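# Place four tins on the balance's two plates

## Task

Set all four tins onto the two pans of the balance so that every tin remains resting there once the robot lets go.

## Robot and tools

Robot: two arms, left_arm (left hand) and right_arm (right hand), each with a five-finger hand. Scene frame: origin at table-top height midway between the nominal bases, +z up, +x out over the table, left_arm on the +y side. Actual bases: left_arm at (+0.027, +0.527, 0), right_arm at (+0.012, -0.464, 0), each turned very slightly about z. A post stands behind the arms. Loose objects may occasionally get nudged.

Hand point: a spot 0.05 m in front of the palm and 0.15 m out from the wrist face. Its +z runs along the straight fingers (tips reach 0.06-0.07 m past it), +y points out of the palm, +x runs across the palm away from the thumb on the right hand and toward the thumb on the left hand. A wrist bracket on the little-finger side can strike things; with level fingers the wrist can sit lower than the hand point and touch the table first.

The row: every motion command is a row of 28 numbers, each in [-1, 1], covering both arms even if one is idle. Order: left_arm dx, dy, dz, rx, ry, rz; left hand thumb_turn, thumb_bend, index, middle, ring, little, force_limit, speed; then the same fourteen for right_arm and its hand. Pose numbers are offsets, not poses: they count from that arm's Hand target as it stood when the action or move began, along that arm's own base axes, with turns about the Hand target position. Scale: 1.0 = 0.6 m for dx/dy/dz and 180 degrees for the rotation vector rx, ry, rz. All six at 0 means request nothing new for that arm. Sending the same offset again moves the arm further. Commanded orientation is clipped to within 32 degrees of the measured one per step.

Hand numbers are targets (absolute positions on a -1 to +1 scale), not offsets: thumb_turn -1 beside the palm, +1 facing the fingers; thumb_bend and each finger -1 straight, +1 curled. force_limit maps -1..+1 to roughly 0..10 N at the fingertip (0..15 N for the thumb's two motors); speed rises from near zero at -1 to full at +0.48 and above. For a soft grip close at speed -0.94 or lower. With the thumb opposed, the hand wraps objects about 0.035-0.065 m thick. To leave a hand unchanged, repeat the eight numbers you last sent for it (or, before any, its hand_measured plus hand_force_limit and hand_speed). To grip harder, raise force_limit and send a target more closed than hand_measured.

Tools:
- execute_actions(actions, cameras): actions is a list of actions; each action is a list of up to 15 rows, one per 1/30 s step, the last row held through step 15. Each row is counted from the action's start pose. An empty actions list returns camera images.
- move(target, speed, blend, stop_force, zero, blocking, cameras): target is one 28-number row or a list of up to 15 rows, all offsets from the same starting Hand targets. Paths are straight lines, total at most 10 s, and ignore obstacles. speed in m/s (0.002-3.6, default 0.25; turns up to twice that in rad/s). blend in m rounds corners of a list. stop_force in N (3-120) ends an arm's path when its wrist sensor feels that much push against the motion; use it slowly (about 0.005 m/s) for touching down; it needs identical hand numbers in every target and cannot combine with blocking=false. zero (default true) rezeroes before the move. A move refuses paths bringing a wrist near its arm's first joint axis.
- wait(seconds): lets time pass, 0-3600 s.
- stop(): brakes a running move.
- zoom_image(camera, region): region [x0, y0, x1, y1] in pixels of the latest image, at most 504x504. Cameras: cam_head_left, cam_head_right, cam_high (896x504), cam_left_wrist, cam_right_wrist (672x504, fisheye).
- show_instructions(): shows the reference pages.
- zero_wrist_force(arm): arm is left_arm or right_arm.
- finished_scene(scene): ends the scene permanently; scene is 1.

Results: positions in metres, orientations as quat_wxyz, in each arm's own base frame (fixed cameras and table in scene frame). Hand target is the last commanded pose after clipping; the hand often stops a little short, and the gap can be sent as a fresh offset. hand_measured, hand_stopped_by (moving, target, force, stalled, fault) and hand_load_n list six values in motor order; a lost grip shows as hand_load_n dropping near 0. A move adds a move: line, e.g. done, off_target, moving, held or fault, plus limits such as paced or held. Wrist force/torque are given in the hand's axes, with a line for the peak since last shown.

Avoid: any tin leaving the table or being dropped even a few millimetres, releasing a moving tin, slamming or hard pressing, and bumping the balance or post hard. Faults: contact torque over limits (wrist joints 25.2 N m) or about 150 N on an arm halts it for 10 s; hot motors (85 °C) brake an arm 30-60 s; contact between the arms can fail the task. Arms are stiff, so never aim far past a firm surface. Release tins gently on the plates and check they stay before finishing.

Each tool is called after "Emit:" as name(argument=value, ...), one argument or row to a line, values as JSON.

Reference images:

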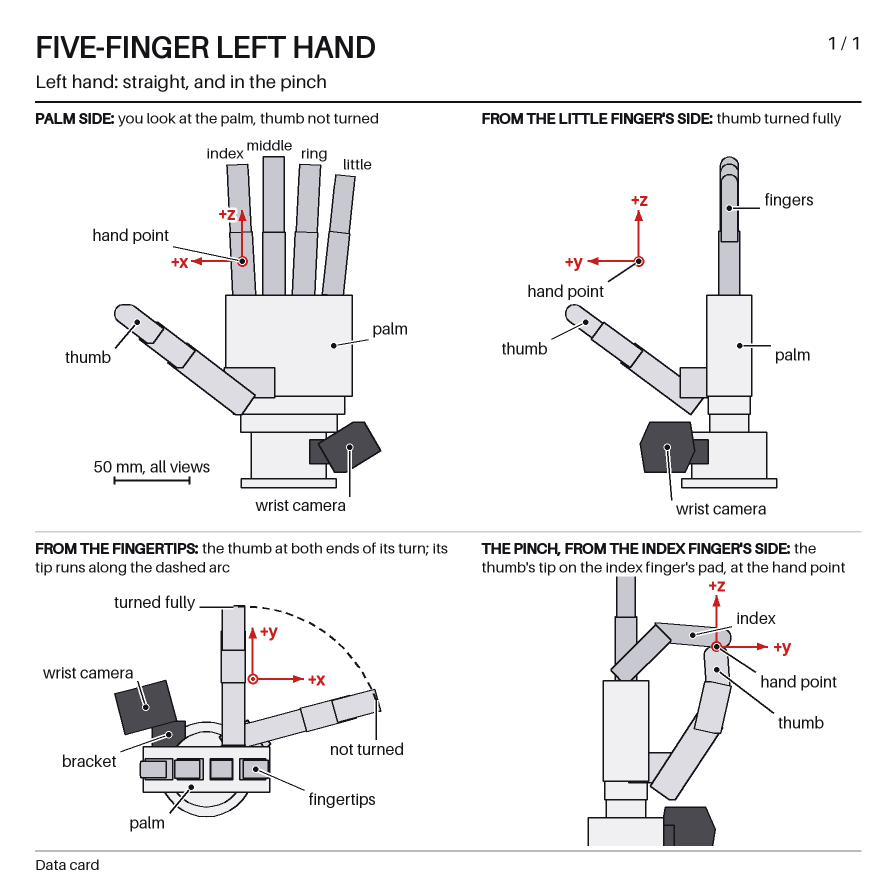

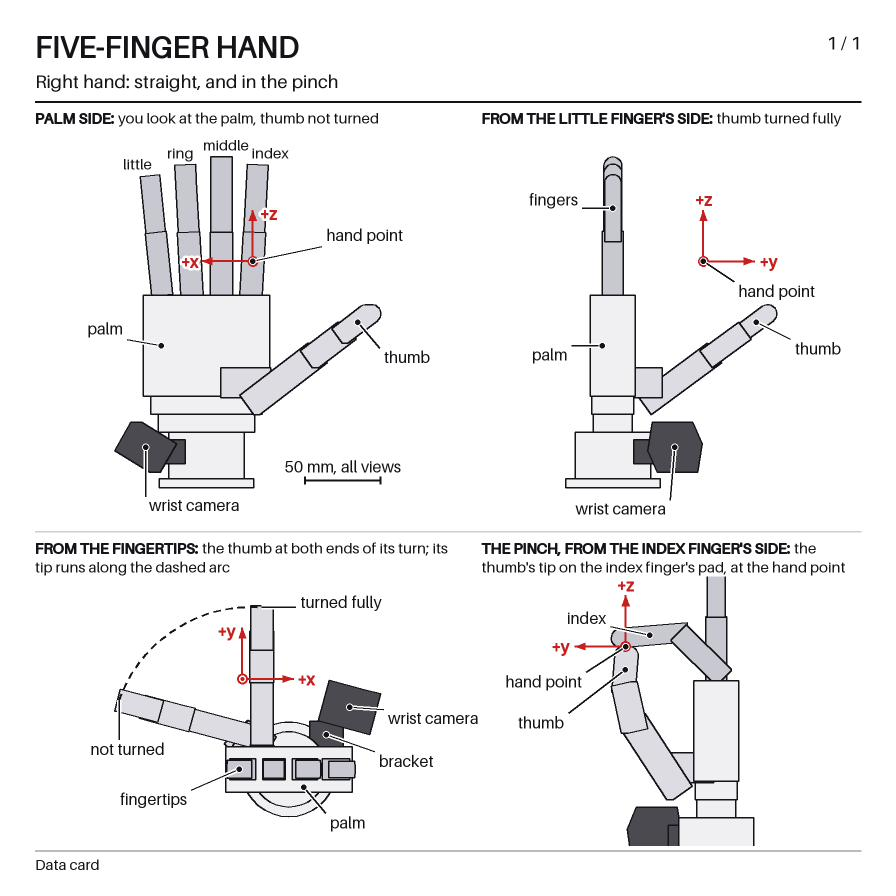

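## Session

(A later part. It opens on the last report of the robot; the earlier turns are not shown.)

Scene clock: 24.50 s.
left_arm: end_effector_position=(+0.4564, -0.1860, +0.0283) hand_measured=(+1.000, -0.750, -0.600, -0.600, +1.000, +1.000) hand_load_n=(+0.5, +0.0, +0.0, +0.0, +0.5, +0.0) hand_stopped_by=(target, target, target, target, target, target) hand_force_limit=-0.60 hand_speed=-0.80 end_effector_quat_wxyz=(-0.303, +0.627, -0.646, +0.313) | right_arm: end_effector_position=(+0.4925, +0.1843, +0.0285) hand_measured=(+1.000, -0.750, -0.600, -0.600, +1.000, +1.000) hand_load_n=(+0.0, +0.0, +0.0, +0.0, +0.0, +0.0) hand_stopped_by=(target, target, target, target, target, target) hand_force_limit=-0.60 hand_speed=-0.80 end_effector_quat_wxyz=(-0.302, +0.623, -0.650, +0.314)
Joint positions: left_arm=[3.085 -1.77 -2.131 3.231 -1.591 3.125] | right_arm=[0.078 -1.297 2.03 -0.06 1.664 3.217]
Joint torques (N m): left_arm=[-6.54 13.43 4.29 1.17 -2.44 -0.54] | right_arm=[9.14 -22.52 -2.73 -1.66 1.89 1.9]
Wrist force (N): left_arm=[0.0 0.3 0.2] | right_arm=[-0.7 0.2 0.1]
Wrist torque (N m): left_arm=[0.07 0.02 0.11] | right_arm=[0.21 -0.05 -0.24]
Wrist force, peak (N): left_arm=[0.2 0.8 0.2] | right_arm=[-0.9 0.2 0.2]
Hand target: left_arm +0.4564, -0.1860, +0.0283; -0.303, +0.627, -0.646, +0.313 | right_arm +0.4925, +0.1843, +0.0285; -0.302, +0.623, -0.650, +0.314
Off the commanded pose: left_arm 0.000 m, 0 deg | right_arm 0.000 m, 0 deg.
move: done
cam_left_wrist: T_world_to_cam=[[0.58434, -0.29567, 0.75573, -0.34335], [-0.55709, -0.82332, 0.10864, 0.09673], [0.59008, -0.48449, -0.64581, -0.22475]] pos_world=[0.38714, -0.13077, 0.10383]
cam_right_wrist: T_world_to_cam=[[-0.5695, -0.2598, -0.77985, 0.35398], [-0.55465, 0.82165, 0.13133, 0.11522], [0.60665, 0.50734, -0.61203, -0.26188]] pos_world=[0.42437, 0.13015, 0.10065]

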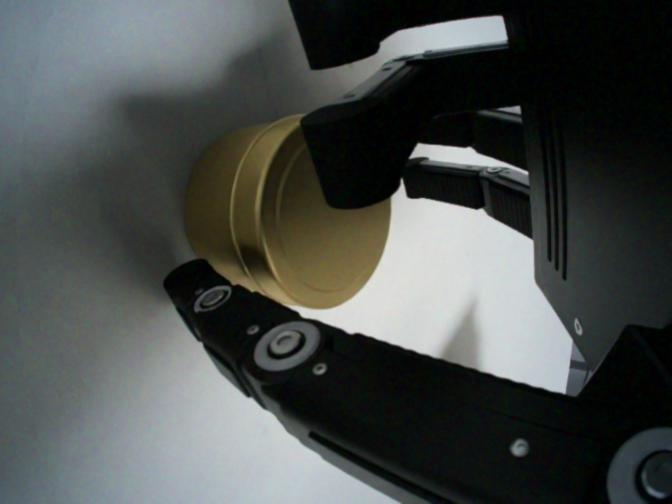

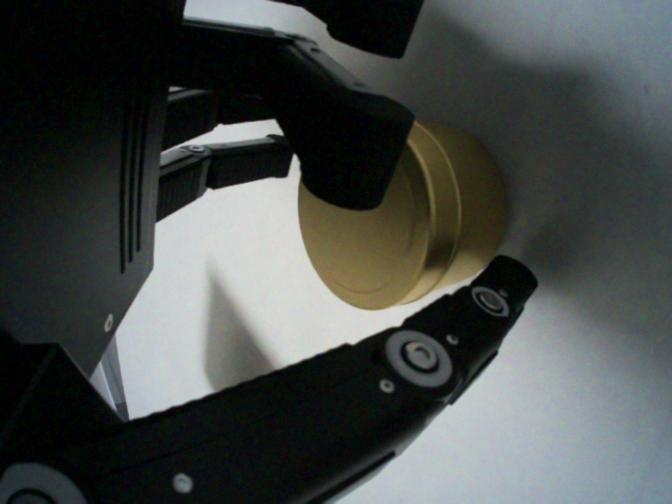

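Emit:
move(
  target=[0,0,0,0,0,0,1,-0.75,0.3,0.3,1,1,-0.4,-0.93,0,0,0,0,0,0,1,-0.75,0.3,0.3,1,1,-0.4,-0.93],
  cameras=["cam_left_wrist","cam_right_wrist"],
)

Scene clock: 28.20 s.
left_arm: end_effector_position=(+0.4564, -0.1860, +0.0283) hand_measured=(+1.000, -0.750, +0.028, -0.050, +1.000, +1.000) hand_load_n=(+0.0, +3.0, +3.5, +2.0, +0.0, +0.0) hand_stopped_by=(target, target, force, force, target, target) hand_force_limit=-0.40 hand_speed=-0.93 end_effector_quat_wxyz=(-0.303, +0.627, -0.646, +0.313) | right_arm: end_effector_position=(+0.4925, +0.1843, +0.0285) hand_measured=(+1.000, -0.752, +0.016, -0.038, +1.000, +1.000) hand_load_n=(+0.0, +4.0, +3.5, +2.0, +0.0, +0.0) hand_stopped_by=(target, target, force, force, target, target) hand_force_limit=-0.40 hand_speed=-0.93 end_effector_quat_wxyz=(-0.302, +0.623, -0.650, +0.314)
Joint positions: left_arm=[3.085 -1.77 -2.131 3.231 -1.591 3.125] | right_arm=[0.078 -1.297 2.03 -0.06 1.664 3.217]
Joint torques (N m): left_arm=[-7.02 13.19 4.25 0.88 -2.78 -0.74] | right_arm=[8.88 -22.27 -2.67 -1.22 1.84 1.72]
Wrist force (N): left_arm=[0.6 -0.9 -0.2] | right_arm=[-1.0 -3.0 -1.2]
Wrist torque (N m): left_arm=[-0.04 -0.03 0.14] | right_arm=[-0.05 0.00 -0.29]
Wrist force, peak (N): left_arm=[0.7 -1.0 -0.5] | right_arm=[-1.2 -3.0 -1.4]
Hand target: left_arm +0.4564, -0.1860, +0.0283; -0.303, +0.627, -0.646, +0.313 | right_arm +0.4925, +0.1843, +0.0285; -0.302, +0.623, -0.650, +0.314
Off the commanded pose: left_arm 0.000 m, 0 deg | right_arm 0.000 m, 0 deg.
move: done
cam_left_wrist: T_world_to_cam=[[0.58434, -0.29567, 0.75573, -0.34335], [-0.55709, -0.82332, 0.10864, 0.09673], [0.59008, -0.48449, -0.64581, -0.22475]] pos_world=[0.38714, -0.13077, 0.10383]
cam_right_wrist: T_world_to_cam=[[-0.56946, -0.25986, -0.77986, 0.35398], [-0.5547, 0.82163, 0.13127, 0.11525], [0.60665, 0.50734, -0.61203, -0.26188]] pos_world=[0.42437, 0.13015, 0.10065]

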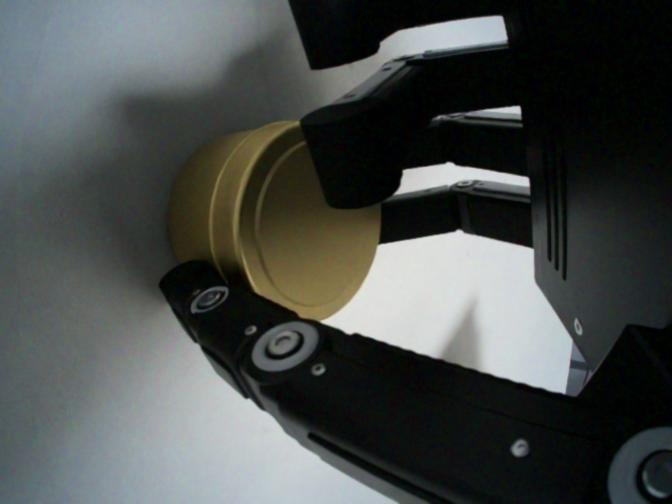

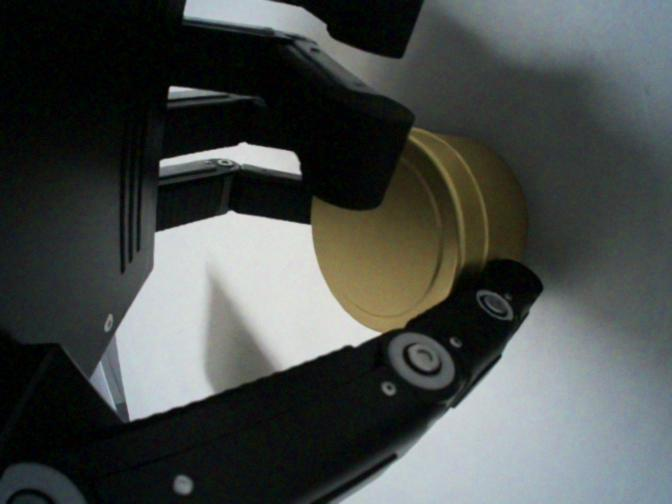

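Emit:
move(
  target=[0,0,0.1,0,0,0,1,-0.75,0.3,0.3,1,1,-0.4,-0.93,0,0,0.1,0,0,0,1,-0.75,0.3,0.3,1,1,-0.4,-0.93],
  speed=0.05,
  cameras=["all"],
)

Scene clock: 30.27 s.
left_arm: end_effector_position=(+0.4564, -0.1861, +0.0881) hand_measured=(+1.000, -0.750, +0.028, -0.050, +1.000, +1.000) hand_load_n=(+0.0, +3.0, +2.0, +2.5, +0.0, +0.0) hand_stopped_by=(target, target, force, force, target, target) hand_force_limit=-0.40 hand_speed=-0.93 end_effector_quat_wxyz=(-0.303, +0.627, -0.646, +0.313) | right_arm: end_effector_position=(+0.4925, +0.1844, +0.0884) hand_measured=(+1.000, -0.752, +0.016, -0.038, +1.000, +1.000) hand_load_n=(+0.0, +4.5, +3.0, +2.0, +0.0, +0.0) hand_stopped_by=(target, target, force, force, target, target) hand_force_limit=-0.40 hand_speed=-0.93 end_effector_quat_wxyz=(-0.302, +0.623, -0.650, +0.314)
Joint positions: left_arm=[3.085 -1.669 -2.058 3.057 -1.591 3.125] | right_arm=[0.078 -1.39 1.961 0.104 1.664 3.217]
Joint torques (N m): left_arm=[2.77 25.76 25.59 -1.6 -1.05 0.55] | right_arm=[-0.04 -34.63 -32.03 2.66 1.07 0.77]
Wrist force (N): left_arm=[-0.1 1.1 0.8] | right_arm=[-0.6 0.5 0.3]
Wrist torque (N m): left_arm=[0.11 0.06 0.09] | right_arm=[0.21 -0.07 -0.23]
Wrist force, peak (N): left_arm=[0.0 1.7 0.9] | right_arm=[-1.0 -3.0 -1.1]
Hand target: left_arm +0.4564, -0.1860, +0.0883; -0.303, +0.627, -0.646, +0.313 | right_arm +0.4925, +0.1843, +0.0885; -0.302, +0.623, -0.650, +0.314
Off the commanded pose: left_arm 0.000 m, 0 deg | right_arm 0.000 m, 0 deg.
move: done
cam_left_wrist: T_world_to_cam=[[0.5843, -0.29573, 0.75574, -0.38851], [-0.55713, -0.8233, 0.10858, 0.09012], [0.59008, -0.48449, -0.64581, -0.18612]] pos_world=[0.38704, -0.13087, 0.16363]
cam_right_wrist: T_world_to_cam=[[-0.56949, -0.25978, -0.77987, 0.40069], [-0.5547, 0.82161, 0.13138, 0.10737], [0.60662, 0.50741, -0.612, -0.22522]] pos_world=[0.42437, 0.13015, 0.16055]

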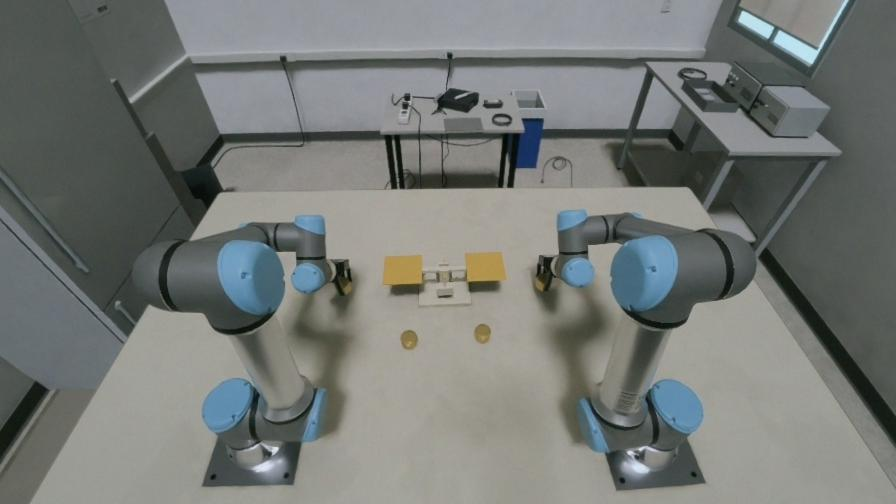

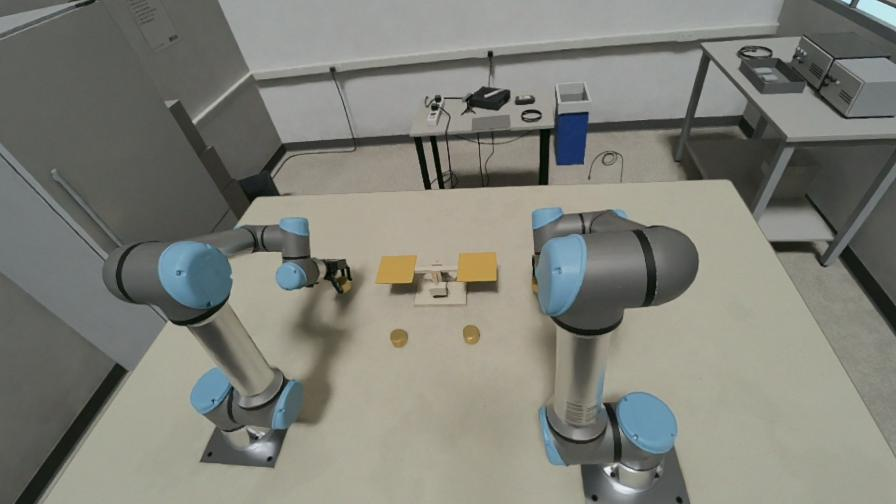

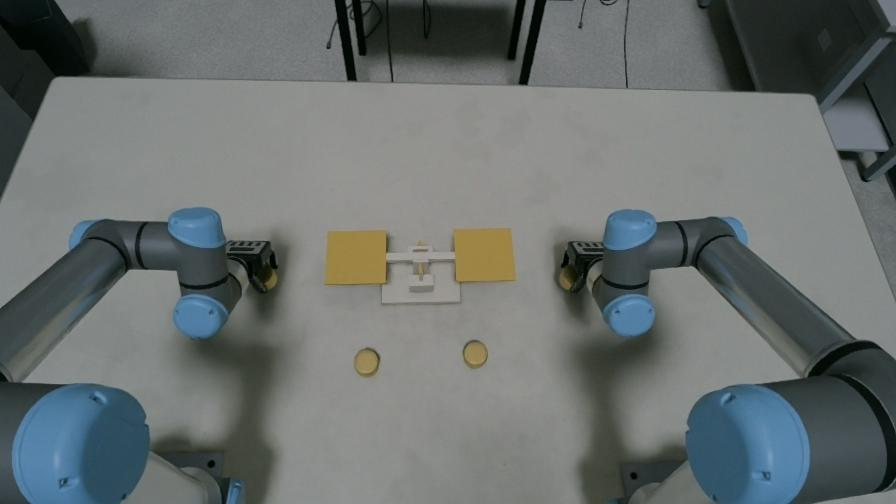

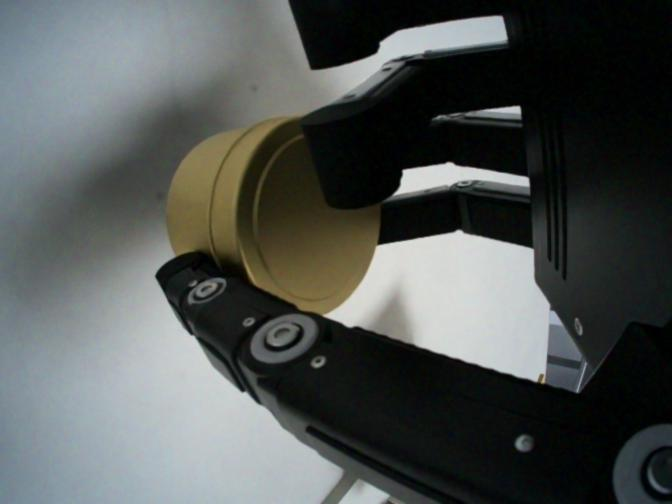

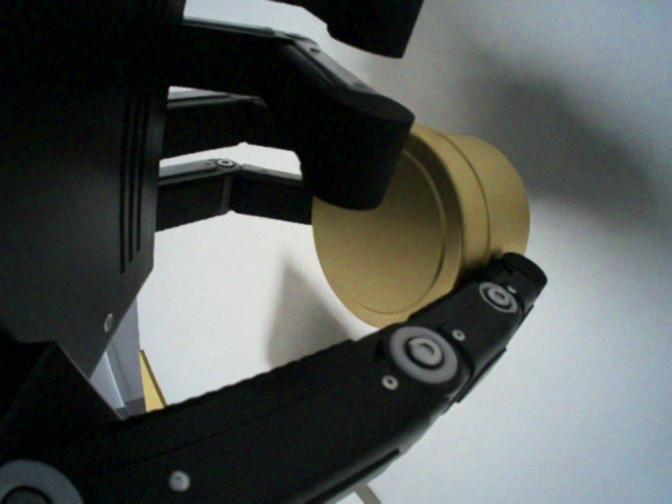

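Emit:
wait(
  seconds=0.5,
)

Emit:
wait(
  seconds=0.5,
)

Emit:
wait(
  seconds=0.5,
)

Scene clock: 30.93 s.
left_arm: end_effector_position=(+0.4564, -0.1860, +0.0883) hand_measured=(+1.000, -0.750, +0.028, -0.050, +1.000, +1.000) hand_load_n=(+0.0, +3.0, +2.0, +2.0, +0.0, +0.0) hand_stopped_by=(target, target, force, force, target, target) hand_force_limit=-0.40 hand_speed=-0.93 end_effector_quat_wxyz=(-0.303, +0.627, -0.646, +0.312) | right_arm: end_effector_position=(+0.4925, +0.1843, +0.0885) hand_measured=(+1.000, -0.752, +0.016, -0.038, +1.000, +1.000) hand_load_n=(+0.0, +4.5, +2.5, +1.5, +0.0, +0.0) hand_stopped_by=(target, target, force, force, target, target) hand_force_limit=-0.40 hand_speed=-0.93 end_effector_quat_wxyz=(-0.302, +0.623, -0.650, +0.314)
Joint positions: left_arm=[3.085 -1.669 -2.058 3.056 -1.591 3.125] | right_arm=[0.078 -1.391 1.96 0.104 1.664 3.217]
Joint torques (N m): left_arm=[7.62 26.03 24.94 -1.41 1.85 0.62] | right_arm=[-5.49 -33.64 -31.96 2.74 0.05 -0.96]
Wrist force (N): left_arm=[-0.2 1.4 1.0] | right_arm=[-0.6 0.4 0.5]
Wrist torque (N m): left_arm=[0.14 0.08 0.08] | right_arm=[0.19 -0.07 -0.22]
Wrist force, peak (N): left_arm=[-0.5 1.5 0.9] | right_arm=[-0.8 0.5 0.3]
Hand target: left_arm +0.4564, -0.1860, +0.0883; -0.303, +0.627, -0.646, +0.313 | right_arm +0.4925, +0.1843, +0.0885; -0.302, +0.623, -0.650, +0.314
Off the commanded pose: left_arm 0.000 m, 0 deg | right_arm 0.000 m, 0 deg.
wait: 0.50 s; at rest from the start

Scene clock: 31.43 s.
left_arm: end_effector_position=(+0.4564, -0.1860, +0.0883) hand_measured=(+1.000, -0.750, +0.028, -0.050, +1.000, +1.000) hand_load_n=(+0.0, +3.0, +2.0, +2.0, +0.0, +0.0) hand_stopped_by=(target, target, force, force, target, target) hand_force_limit=-0.40 hand_speed=-0.93 end_effector_quat_wxyz=(-0.303, +0.627, -0.646, +0.313) | right_arm: end_effector_position=(+0.4925, +0.1843, +0.0885) hand_measured=(+1.000, -0.752, +0.016, -0.038, +1.000, +1.000) hand_load_n=(+0.0, +4.5, +2.5, +1.5, +0.0, +0.0) hand_stopped_by=(target, target, force, force, target, target) hand_force_limit=-0.40 hand_speed=-0.93 end_effector_quat_wxyz=(-0.302, +0.623, -0.650, +0.314)
Joint positions: left_arm=[3.085 -1.669 -2.058 3.056 -1.591 3.125] | right_arm=[0.078 -1.391 1.96 0.104 1.664 3.217]
Joint torques (N m): left_arm=[8.81 26.27 25.34 -1.37 2.44 0.63] | right_arm=[-6.68 -33.59 -32.03 2.54 -0.75 -1.09]
Wrist force (N): left_arm=[-0.3 1.6 0.9] | right_arm=[-0.2 0.5 0.2]
Wrist torque (N m): left_arm=[0.16 0.09 0.06] | right_arm=[0.22 -0.12 -0.20]
Wrist force, peak (N): left_arm=[-0.3 1.6 0.9] | right_arm=[-0.4 1.0 0.5]
Hand target: left_arm +0.4564, -0.1860, +0.0883; -0.303, +0.627, -0.646, +0.313 | right_arm +0.4925, +0.1843, +0.0885; -0.302, +0.623, -0.650, +0.314
Off the commanded pose: left_arm 0.000 m, 0 deg | right_arm 0.000 m, 0 deg.
wait: 0.50 s; at rest by 0.17 s

Scene clock: 31.93 s.
left_arm: end_effector_position=(+0.4564, -0.1860, +0.0883) hand_measured=(+1.000, -0.750, +0.028, -0.050, +1.000, +1.000) hand_load_n=(+0.0, +3.0, +2.0, +2.0, +0.0, +0.0) hand_stopped_by=(target, target, force, force, target, target) hand_force_limit=-0.40 hand_speed=-0.93 end_effector_quat_wxyz=(-0.303, +0.627, -0.646, +0.313) | right_arm: end_effector_position=(+0.4925, +0.1843, +0.0885) hand_measured=(+1.000, -0.752, +0.016, -0.038, +1.000, +1.000) hand_load_n=(+0.0, +4.5, +2.5, +2.0, +0.0, +0.0) hand_stopped_by=(target, target, force, force, target, target) hand_force_limit=-0.40 hand_speed=-0.93 end_effector_quat_wxyz=(-0.302, +0.623, -0.650, +0.314)
Joint positions: left_arm=[3.085 -1.669 -2.058 3.056 -1.591 3.125] | right_arm=[0.078 -1.391 1.96 0.104 1.664 3.217]
Joint torques (N m): left_arm=[8.84 26.6 24.96 -1.33 2.49 0.61] | right_arm=[-6.29 -34.76 -31.88 2.75 -0.94 -1.17]
Wrist force (N): left_arm=[0.0 1.3 0.7] | right_arm=[-0.6 0.5 0.3]
Wrist torque (N m): left_arm=[0.13 0.04 0.09] | right_arm=[0.21 -0.06 -0.23]
Wrist force, peak (N): left_arm=[-0.3 1.5 0.9] | right_arm=[-0.7 0.6 0.2]
Hand target: left_arm +0.4564, -0.1860, +0.0883; -0.303, +0.627, -0.646, +0.313 | right_arm +0.4925, +0.1843, +0.0885; -0.302, +0.623, -0.650, +0.314
Off the commanded pose: left_arm 0.000 m, 0 deg | right_arm 0.000 m, 0 deg.
wait: 0.50 s; at rest by 0.17 s

Emit:
zoom_image(
  camera="cam_high",
  region=[370, 230, 470, 310],
)

Emit:
zoom_image(
  camera="cam_head_right",
  region=[370, 240, 510, 320],
)

Emit:
zoom_image(
  camera="cam_head_left",
  region=[370, 240, 510, 320],
)

Scaled by 5.040 from the camera's image (finer frame: 1280x720).
This view is cut from an older image: the scene may have changed since it was taken.

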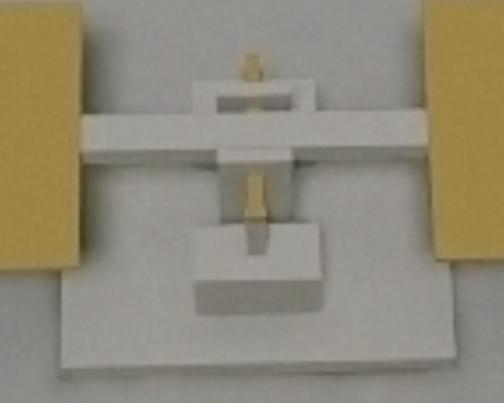

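Scaled by 3.600 from the camera's image (finer frame: 1280x720).
This view is cut from an older image: the scene may have changed since it was taken.

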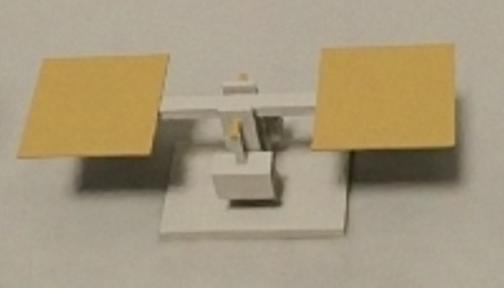

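Scaled by 3.600 from the camera's image (finer frame: 1280x720).
This view is cut from an older image: the scene may have changed since it was taken.

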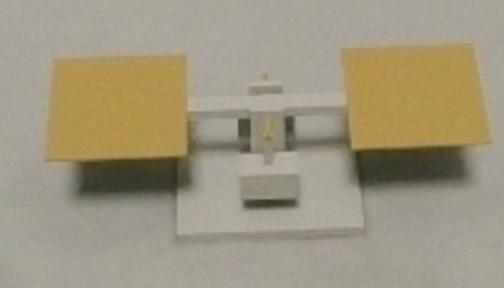

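Emit:
move(
  target=[0,0,-0.1,0,0,0,1,-0.75,0.3,0.3,1,1,-0.4,-0.93,0,0,-0.1,0,0,0,1,-0.75,0.3,0.3,1,1,-0.4,-0.93],
  speed=0.05,
)

Emit:
move(
  target=[0,0,0,0,0,0,1,-0.75,-0.5,-0.5,1,1,-0.4,-0.8,0,0,0,0,0,0,1,-0.75,-0.5,-0.5,1,1,-0.4,-0.8],
)

Emit:
move(
  target=[0,0,0,0,0,0,1,-1,-0.6,-0.6,1,1,-0.4,-0.6,0,0,0,0,0,0,1,-1,-0.6,-0.6,1,1,-0.4,-0.6],
)

Emit:
move(
  target=[0,0,0.1,0,0,0,1,-1,-0.6,-0.6,1,1,-0.4,-0.6,0,0,0.1,0,0,0,1,-1,-0.6,-0.6,1,1,-0.4,-0.6],
  speed=0.1,
  cameras=["cam_left_wrist","cam_right_wrist"],
)

Emit:
wait(
  seconds=0.5,
)

Emit:
wait(
  seconds=0.5,
)

Emit:
wait(
  seconds=0.5,
)

Scene clock: 35.10 s.
left_arm: end_effector_position=(+0.4564, -0.1860, +0.0284) hand_measured=(+1.000, -0.750, +0.028, -0.050, +1.000, +1.000) hand_load_n=(-0.5, +3.0, +2.0, +2.0, +0.0, +0.0) hand_stopped_by=(target, target, force, force, target, target) hand_force_limit=-0.40 hand_speed=-0.93 end_effector_quat_wxyz=(-0.303, +0.627, -0.646, +0.313) | right_arm: end_effector_position=(+0.4925, +0.1843, +0.0287) hand_measured=(+1.000, -0.752, +0.016, -0.038, +1.000, +1.000) hand_load_n=(+0.0, +4.0, +3.0, +1.5, +0.0, +0.0) hand_stopped_by=(target, target, force, force, target, target) hand_force_limit=-0.40 hand_speed=-0.93 end_effector_quat_wxyz=(-0.302, +0.623, -0.650, +0.314)
Joint positions: left_arm=[3.085 -1.77 -2.131 3.231 -1.591 3.125] | right_arm=[0.078 -1.297 2.03 -0.059 1.664 3.217]
Joint torques (N m): left_arm=[-5.36 12.09 5.48 1.28 0.81 -1.02] | right_arm=[2.37 -22.57 -3.37 -1.81 -0.47 -0.15]
Wrist force (N): left_arm=[0.0 0.8 0.7] | right_arm=[-0.4 -0.1 0.1]
Wrist torque (N m): left_arm=[0.07 0.05 0.10] | right_arm=[0.14 -0.09 -0.23]
Wrist force, peak (N): left_arm=[0.1 1.9 1.0] | right_arm=[-0.5 0.8 0.5]
Hand target: left_arm +0.4564, -0.1860, +0.0283; -0.303, +0.627, -0.646, +0.313 | right_arm +0.4925, +0.1843, +0.0285; -0.302, +0.623, -0.650, +0.314
Off the commanded pose: left_arm 0.000 m, 0 deg | right_arm 0.000 m, 0 deg.
move: done

Scene clock: 36.33 s.
left_arm: end_effector_position=(+0.4564, -0.1860, +0.0283) hand_measured=(+1.000, -0.750, -0.500, -0.500, +1.000, +1.000) hand_load_n=(+0.0, +0.0, +0.0, +0.0, +0.0, +0.5) hand_stopped_by=(target, target, target, target, target, target) hand_force_limit=-0.40 hand_speed=-0.80 end_effector_quat_wxyz=(-0.303, +0.627, -0.646, +0.313) | right_arm: end_effector_position=(+0.4925, +0.1843, +0.0285) hand_measured=(+1.000, -0.750, -0.500, -0.500, +1.000, +1.000) hand_load_n=(+0.0, +0.0, +0.0, +0.0, +0.5, +0.0) hand_stopped_by=(target, target, target, target, target, target) hand_force_limit=-0.40 hand_speed=-0.80 end_effector_quat_wxyz=(-0.302, +0.623, -0.650, +0.314)
Joint positions: left_arm=[3.085 -1.77 -2.131 3.231 -1.591 3.125] | right_arm=[0.078 -1.297 2.03 -0.06 1.664 3.217]
Joint torques (N m): left_arm=[-11.02 13.62 5.08 1.09 -2.42 -0.94] | right_arm=[8.08 -21.88 -2.35 -1.67 1.8 1.73]
Wrist force (N): left_arm=[0.0 0.4 0.0] | right_arm=[-0.6 0.1 0.1]
Wrist torque (N m): left_arm=[0.09 0.02 0.11] | right_arm=[0.18 -0.06 -0.24]
Wrist force, peak (N): left_arm=[0.1 1.0 0.8] | right_arm=[-0.8 0.2 0.5]
Hand target: left_arm +0.4564, -0.1860, +0.0283; -0.303, +0.627, -0.646, +0.313 | right_arm +0.4925, +0.1843, +0.0285; -0.302, +0.623, -0.650, +0.314
Off the commanded pose: left_arm 0.000 m, 0 deg | right_arm 0.000 m, 0 deg.
move: done

Scene clock: 37.03 s.
left_arm: end_effector_position=(+0.4564, -0.1860, +0.0283) hand_measured=(+1.000, -1.000, -0.600, -0.600, +1.000, +1.000) hand_load_n=(+0.0, +0.0, +0.0, -0.5, +0.0, +0.0) hand_stopped_by=(target, target, target, target, target, target) hand_force_limit=-0.40 hand_speed=-0.60 end_effector_quat_wxyz=(-0.303, +0.627, -0.646, +0.313) | right_arm: end_effector_position=(+0.4925, +0.1843, +0.0285) hand_measured=(+1.000, -1.000, -0.600, -0.600, +1.000, +1.000) hand_load_n=(+0.0, +0.0, +0.0, +0.0, +0.0, +0.0) hand_stopped_by=(target, target, target, target, target, target) hand_force_limit=-0.40 hand_speed=-0.60 end_effector_quat_wxyz=(-0.302, +0.623, -0.650, +0.314)
Joint positions: left_arm=[3.085 -1.77 -2.131 3.231 -1.591 3.125] | right_arm=[0.078 -1.297 2.03 -0.06 1.664 3.217]
Joint torques (N m): left_arm=[-10.79 13.63 5.1 0.96 -2.45 -1.08] | right_arm=[9.15 -22.01 -3.67 -1.68 1.77 1.66]
Wrist force (N): left_arm=[0.1 0.7 0.5] | right_arm=[-0.6 0.1 0.0]
Wrist torque (N m): left_arm=[0.11 0.02 0.10] | right_arm=[0.18 -0.06 -0.23]
Wrist force, peak (N): left_arm=[0.1 0.7 0.5] | right_arm=[-0.8 0.0 -0.1]
Hand target: left_arm +0.4564, -0.1860, +0.0283; -0.303, +0.627, -0.646, +0.313 | right_arm +0.4925, +0.1843, +0.0285; -0.302, +0.623, -0.650, +0.314
Off the commanded pose: left_arm 0.000 m, 0 deg | right_arm 0.000 m, 0 deg.
move: done

Scene clock: 38.30 s.
left_arm: end_effector_position=(+0.4564, -0.1860, +0.0882) hand_measured=(+1.000, -1.000, -0.600, -0.600, +1.000, +1.000) hand_load_n=(+0.0, +0.0, +0.0, +0.0, +0.5, +0.0) hand_stopped_by=(target, target, target, target, target, target) hand_force_limit=-0.40 hand_speed=-0.60 end_effector_quat_wxyz=(-0.303, +0.627, -0.646, +0.313) | right_arm: end_effector_position=(+0.4925, +0.1843, +0.0884) hand_measured=(+1.000, -1.000, -0.600, -0.600, +1.000, +1.000) hand_load_n=(+0.5, +0.0, +0.0, +0.0, +0.0, +0.0) hand_stopped_by=(target, target, target, target, target, target) hand_force_limit=-0.40 hand_speed=-0.60 end_effector_quat_wxyz=(-0.302, +0.623, -0.650, +0.314)
Joint positions: left_arm=[3.085 -1.669 -2.058 3.057 -1.591 3.125] | right_arm=[0.078 -1.39 1.961 0.104 1.664 3.217]
Joint torques (N m): left_arm=[9.2 25.54 25.28 -1.36 2.51 0.92] | right_arm=[-6.69 -33.76 -32.36 2.7 -1.01 -1.22]
Wrist force (N): left_arm=[-0.1 0.5 0.3] | right_arm=[-0.2 0.0 -0.1]
Wrist torque (N m): left_arm=[0.09 0.06 0.09] | right_arm=[0.18 -0.10 -0.21]
Wrist force, peak (N): left_arm=[-0.1 1.0 0.5] | right_arm=[-0.5 -0.9 -0.3]
Hand target: left_arm +0.4564, -0.1860, +0.0883; -0.303, +0.627, -0.646, +0.313 | right_arm +0.4925, +0.1843, +0.0885; -0.302, +0.623, -0.650, +0.314
Off the commanded pose: left_arm 0.000 m, 0 deg | right_arm 0.000 m, 0 deg.
move: done
cam_left_wrist: T_world_to_cam=[[0.58427, -0.2957, 0.75577, -0.3886], [-0.5571, -0.82332, 0.10855, 0.09024], [0.59015, -0.48446, -0.64577, -0.18609]] pos_world=[0.38714, -0.13077, 0.16373]
cam_right_wrist: T_world_to_cam=[[-0.56944, -0.25981, -0.7799, 0.40068], [-0.55465, 0.82167, 0.13125, 0.10736], [0.60671, 0.50731, -0.61199, -0.22525]] pos_world=[0.42437, 0.13015, 0.16055]

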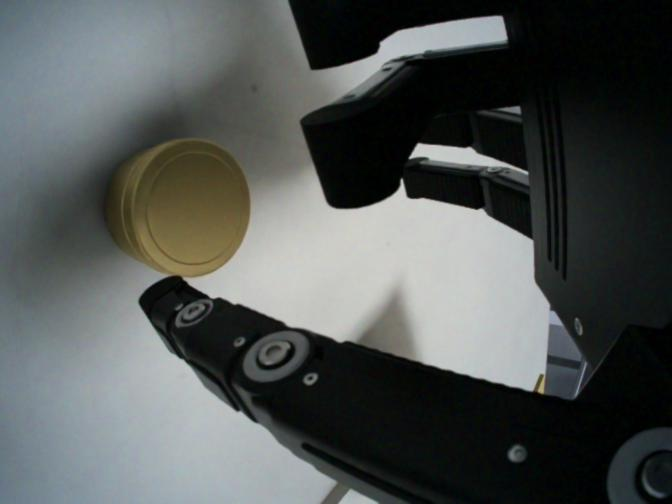

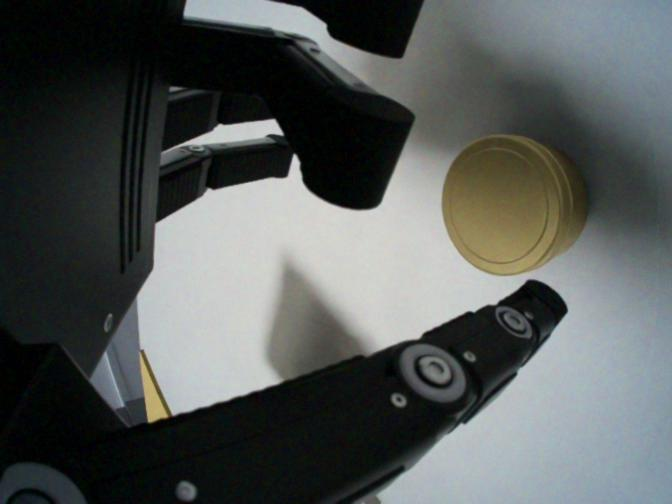

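Scene clock: 38.80 s.
left_arm: end_effector_position=(+0.4564, -0.1860, +0.0883) hand_measured=(+1.000, -1.000, -0.600, -0.600, +1.000, +1.000) hand_load_n=(+0.0, +0.0, +0.0, +0.0, +0.0, +0.0) hand_stopped_by=(target, target, target, target, target, target) hand_force_limit=-0.40 hand_speed=-0.60 end_effector_quat_wxyz=(-0.303, +0.627, -0.646, +0.313) | right_arm: end_effector_position=(+0.4925, +0.1843, +0.0885) hand_measured=(+1.000, -1.000, -0.600, -0.600, +1.000, +1.000) hand_load_n=(+0.0, +0.0, +0.0, +0.0, +0.0, +0.0) hand_stopped_by=(target, target, target, target, target, target) hand_force_limit=-0.40 hand_speed=-0.60 end_effector_quat_wxyz=(-0.302, +0.623, -0.650, +0.314)
Joint positions: left_arm=[3.085 -1.669 -2.058 3.056 -1.591 3.125] | right_arm=[0.078 -1.391 1.96 0.104 1.664 3.217]
Joint torques (N m): left_arm=[8.94 25.61 25.03 -1.49 2.99 1] | right_arm=[-6.09 -34.01 -31.5 2.74 -1.38 -1.03]
Wrist force (N): left_arm=[-0.2 0.4 0.1] | right_arm=[-0.4 0.0 -0.1]
Wrist torque (N m): left_arm=[0.08 0.05 0.09] | right_arm=[0.18 -0.09 -0.22]
Wrist force, peak (N): left_arm=[-0.1 0.3 0.4] | right_arm=[-0.5 0.3 -0.4]
Hand target: left_arm +0.4564, -0.1860, +0.0883; -0.303, +0.627, -0.646, +0.313 | right_arm +0.4925, +0.1843, +0.0885; -0.302, +0.623, -0.650, +0.314
Off the commanded pose: left_arm 0.000 m, 0 deg | right_arm 0.000 m, 0 deg.
wait: 0.50 s; at rest by 0.17 s

Scene clock: 39.30 s.
left_arm: end_effector_position=(+0.4564, -0.1860, +0.0883) hand_measured=(+1.000, -1.000, -0.600, -0.600, +1.000, +1.000) hand_load_n=(+0.0, +0.0, +0.0, +0.0, +0.0, +0.0) hand_stopped_by=(target, target, target, target, target, target) hand_force_limit=-0.40 hand_speed=-0.60 end_effector_quat_wxyz=(-0.303, +0.627, -0.646, +0.313) | right_arm: end_effector_position=(+0.4925, +0.1843, +0.0885) hand_measured=(+1.000, -1.000, -0.600, -0.600, +1.000, +1.000) hand_load_n=(+0.0, +0.0, +0.0, +0.0, +0.0, +0.0) hand_stopped_by=(target, target, target, target, target, target) hand_force_limit=-0.40 hand_speed=-0.60 end_effector_quat_wxyz=(-0.302, +0.623, -0.650, +0.314)
Joint positions: left_arm=[3.085 -1.669 -2.058 3.056 -1.591 3.125] | right_arm=[0.078 -1.391 1.96 0.104 1.664 3.217]
Joint torques (N m): left_arm=[8.64 25.85 24.75 -1.48 2.9 1.04] | right_arm=[-6.71 -33.74 -31.87 2.84 -1.27 -1.24]
Wrist force (N): left_arm=[-0.2 0.1 0.2] | right_arm=[-0.4 -0.2 -0.2]
Wrist torque (N m): left_arm=[0.04 0.07 0.11] | right_arm=[0.16 -0.08 -0.22]
Wrist force, peak (N): left_arm=[-0.4 0.5 0.0] | right_arm=[-0.8 0.1 0.0]
Hand target: left_arm +0.4564, -0.1860, +0.0883; -0.303, +0.627, -0.646, +0.313 | right_arm +0.4925, +0.1843, +0.0885; -0.302, +0.623, -0.650, +0.314
Off the commanded pose: left_arm 0.000 m, 0 deg | right_arm 0.000 m, 0 deg.
wait: 0.50 s; at rest by 0.17 s

Scene clock: 39.80 s.
left_arm: end_effector_position=(+0.4564, -0.1860, +0.0883) hand_measured=(+1.000, -1.000, -0.600, -0.600, +1.000, +1.000) hand_load_n=(+0.0, +0.0, +0.0, +0.0, +0.5, +0.0) hand_stopped_by=(target, target, target, target, target, target) hand_force_limit=-0.40 hand_speed=-0.60 end_effector_quat_wxyz=(-0.303, +0.627, -0.646, +0.313) | right_arm: end_effector_position=(+0.4925, +0.1843, +0.0885) hand_measured=(+1.000, -1.000, -0.600, -0.600, +1.000, +1.000) hand_load_n=(+0.0, +0.0, +0.0, +0.0, +0.0, +0.0) hand_stopped_by=(target, target, target, target, target, target) hand_force_limit=-0.40 hand_speed=-0.60 end_effector_quat_wxyz=(-0.302, +0.623, -0.650, +0.314)
Joint positions: left_arm=[3.085 -1.669 -2.058 3.056 -1.591 3.125] | right_arm=[0.078 -1.391 1.96 0.104 1.664 3.217]
Joint torques (N m): left_arm=[9.16 25.9 24.8 -1.43 2.92 0.99] | right_arm=[-5.76 -33.99 -31.75 2.75 -1.31 -1.27]
Wrist force (N): left_arm=[0.1 0.2 0.1] | right_arm=[-0.5 0.1 -0.4]
Wrist torque (N m): left_arm=[0.05 0.02 0.12] | right_arm=[0.21 -0.05 -0.22]
Wrist force, peak (N): left_arm=[0.3 0.3 0.2] | right_arm=[-0.7 0.0 0.0]
Hand target: left_arm +0.4564, -0.1860, +0.0883; -0.303, +0.627, -0.646, +0.313 | right_arm +0.4925, +0.1843, +0.0885; -0.302, +0.623, -0.650, +0.314
Off the commanded pose: left_arm 0.000 m, 0 deg | right_arm 0.000 m, 0 deg.
wait: 0.50 s; at rest by 0.17 s

Emit:
move(
  target=[
    [0,0,0.186,0,0,0,1,-1,-0.6,-0.6,1,1,-0.4,-0.6,0,0,0.1858,0,0,0,1,-1,-0.6,-0.6,1,1,-0.4,-0.6],
    [-0.2857,-0.35,0.186,0,0,0,1,-1,-0.6,-0.6,1,1,-0.4,-0.6,-0.245,0.347,0.1858,0,0,0,1,-1,-0.6,-0.6,1,1,-0.4,-0.6],
    [-0.2857,-0.35,0.03,0,0,0,1,-1,-0.6,-0.6,1,1,-0.4,-0.6,-0.245,0.347,0.03,0,0,0,1,-1,-0.6,-0.6,1,1,-0.4,-0.6],
  ],
  speed=0.25,
  blend=[0.03,0.03,0],
  cameras=["all"],
)

Scene clock: 47.83 s.
left_arm: end_effector_position=(+0.2849, -0.3960, +0.1064) hand_measured=(+1.000, -1.000, -0.600, -0.600, +1.000, +1.000) hand_load_n=(+0.0, -0.5, +0.0, +0.5, +0.5, +0.0) hand_stopped_by=(target, target, target, target, target, target) hand_force_limit=-0.40 hand_speed=-0.60 end_effector_quat_wxyz=(-0.303, +0.627, -0.646, +0.312) | right_arm: end_effector_position=(+0.3455, +0.3925, +0.1067) hand_measured=(+1.000, -1.000, -0.600, -0.600, +1.000, +1.000) hand_load_n=(+0.0, +0.0, +0.0, +0.0, +0.0, +0.0) hand_stopped_by=(target, target, target, target, target, target) hand_force_limit=-0.40 hand_speed=-0.60 end_effector_quat_wxyz=(-0.302, +0.623, -0.650, +0.314)
Joint positions: left_arm=[2.266 -1.806 -1.88 2.812 -2.197 2.531] | right_arm=[0.774 -1.273 1.791 0.339 2.177 3.725]
Joint torques (N m): left_arm=[-11.26 17.07 6.64 0.62 -3.52 -1.35] | right_arm=[8.98 -24.83 -4.58 -1.04 2.56 1.41]
Wrist force (N): left_arm=[0.3 0.1 0.1] | right_arm=[-0.4 0.0 0.1]
Wrist torque (N m): left_arm=[0.06 -0.01 0.15] | right_arm=[0.18 -0.07 -0.23]
Wrist force, peak (N): left_arm=[-0.2 1.1 1.0] | right_arm=[-1.3 -0.6 -0.8]
Hand target: left_arm +0.2850, -0.3960, +0.1063; -0.303, +0.627, -0.646, +0.313 | right_arm +0.3455, +0.3925, +0.1065; -0.302, +0.623, -0.650, +0.314
Off the commanded pose: left_arm 0.000 m, 0 deg | right_arm 0.000 m, 0 deg.
move: done
cam_left_wrist: T_world_to_cam=[[0.58439, -0.2957, 0.75568, -0.36426], [-0.55708, -0.82332, 0.10863, -0.1802], [0.59005, -0.48446, -0.64587, -0.17483]] pos_world=[0.21564, -0.34077, 0.18193]
cam_right_wrist: T_world_to_cam=[[-0.56956, -0.25982, -0.7798, 0.38528], [-0.55463, 0.82167, 0.13134, -0.14765], [0.60661, 0.50731, -0.61209, -0.2305]] pos_world=[0.27737, 0.33835, 0.17875]

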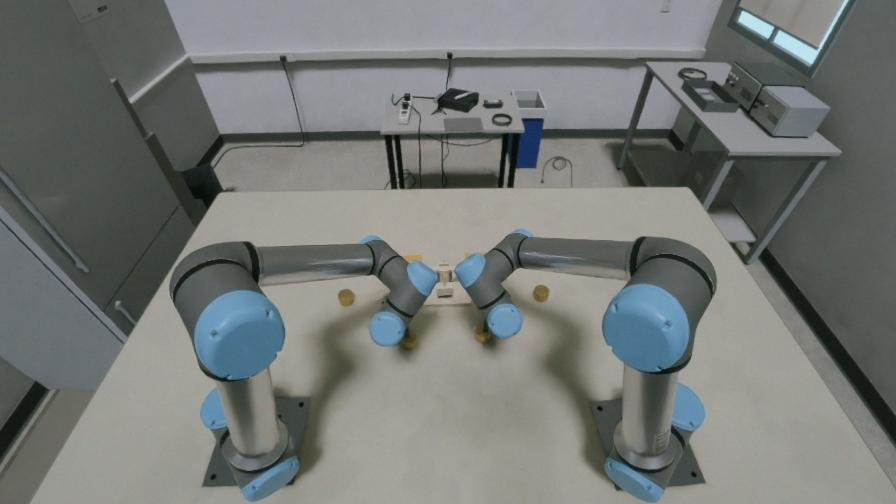

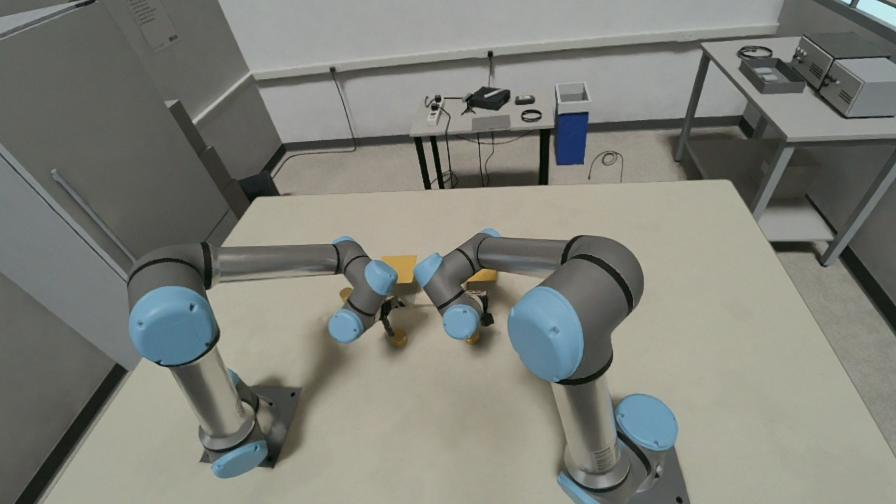

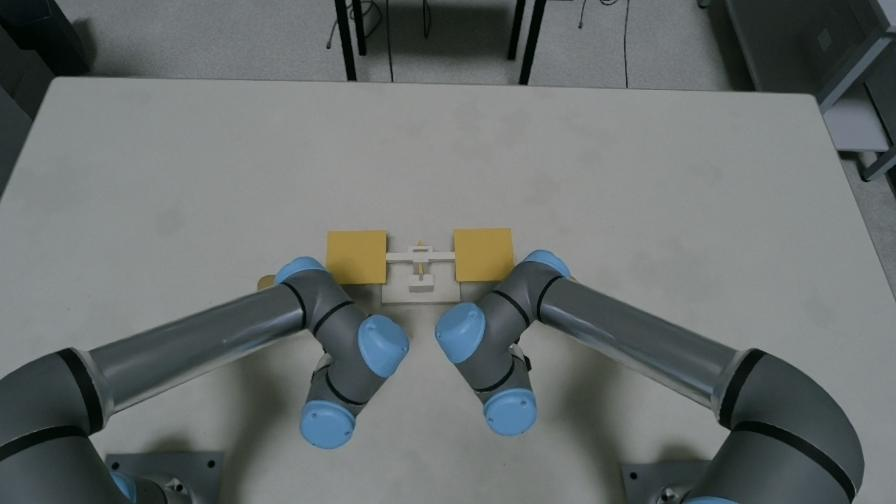

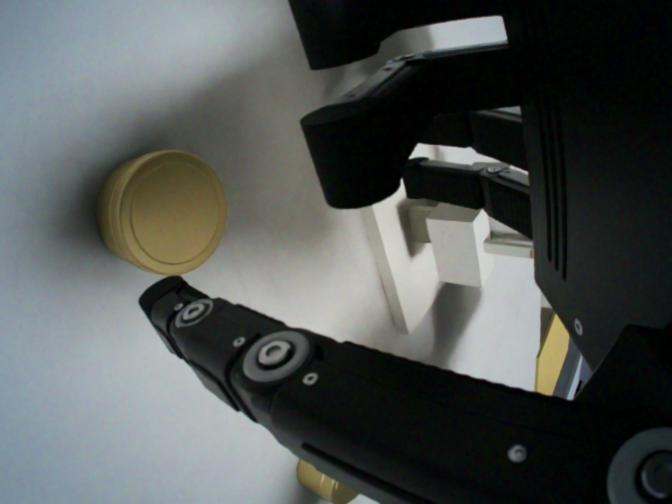

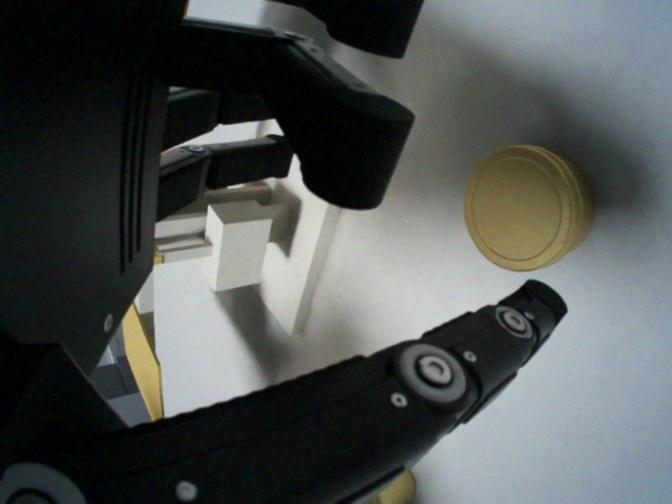

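Emit:
zoom_image(
  camera="cam_left_wrist",
  region=[350, 130, 600, 420],
)

Emit:
zoom_image(
  camera="cam_right_wrist",
  region=[110, 100, 360, 400],
)

Scaled by 1.738 from the camera's image (finer frame: 960x720).

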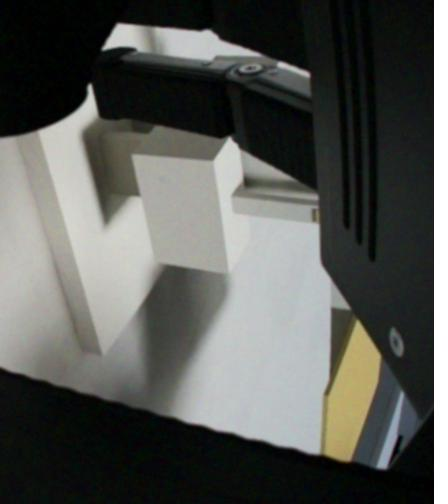

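Scaled by 1.680 from the camera's image (finer frame: 960x720).

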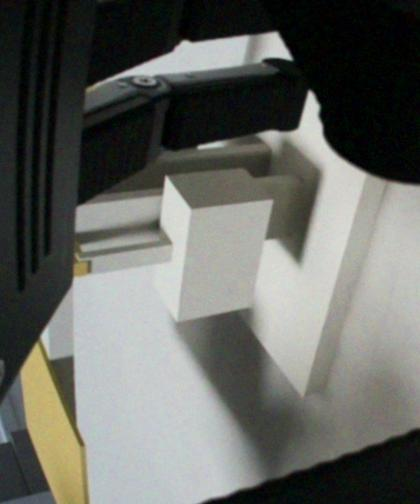

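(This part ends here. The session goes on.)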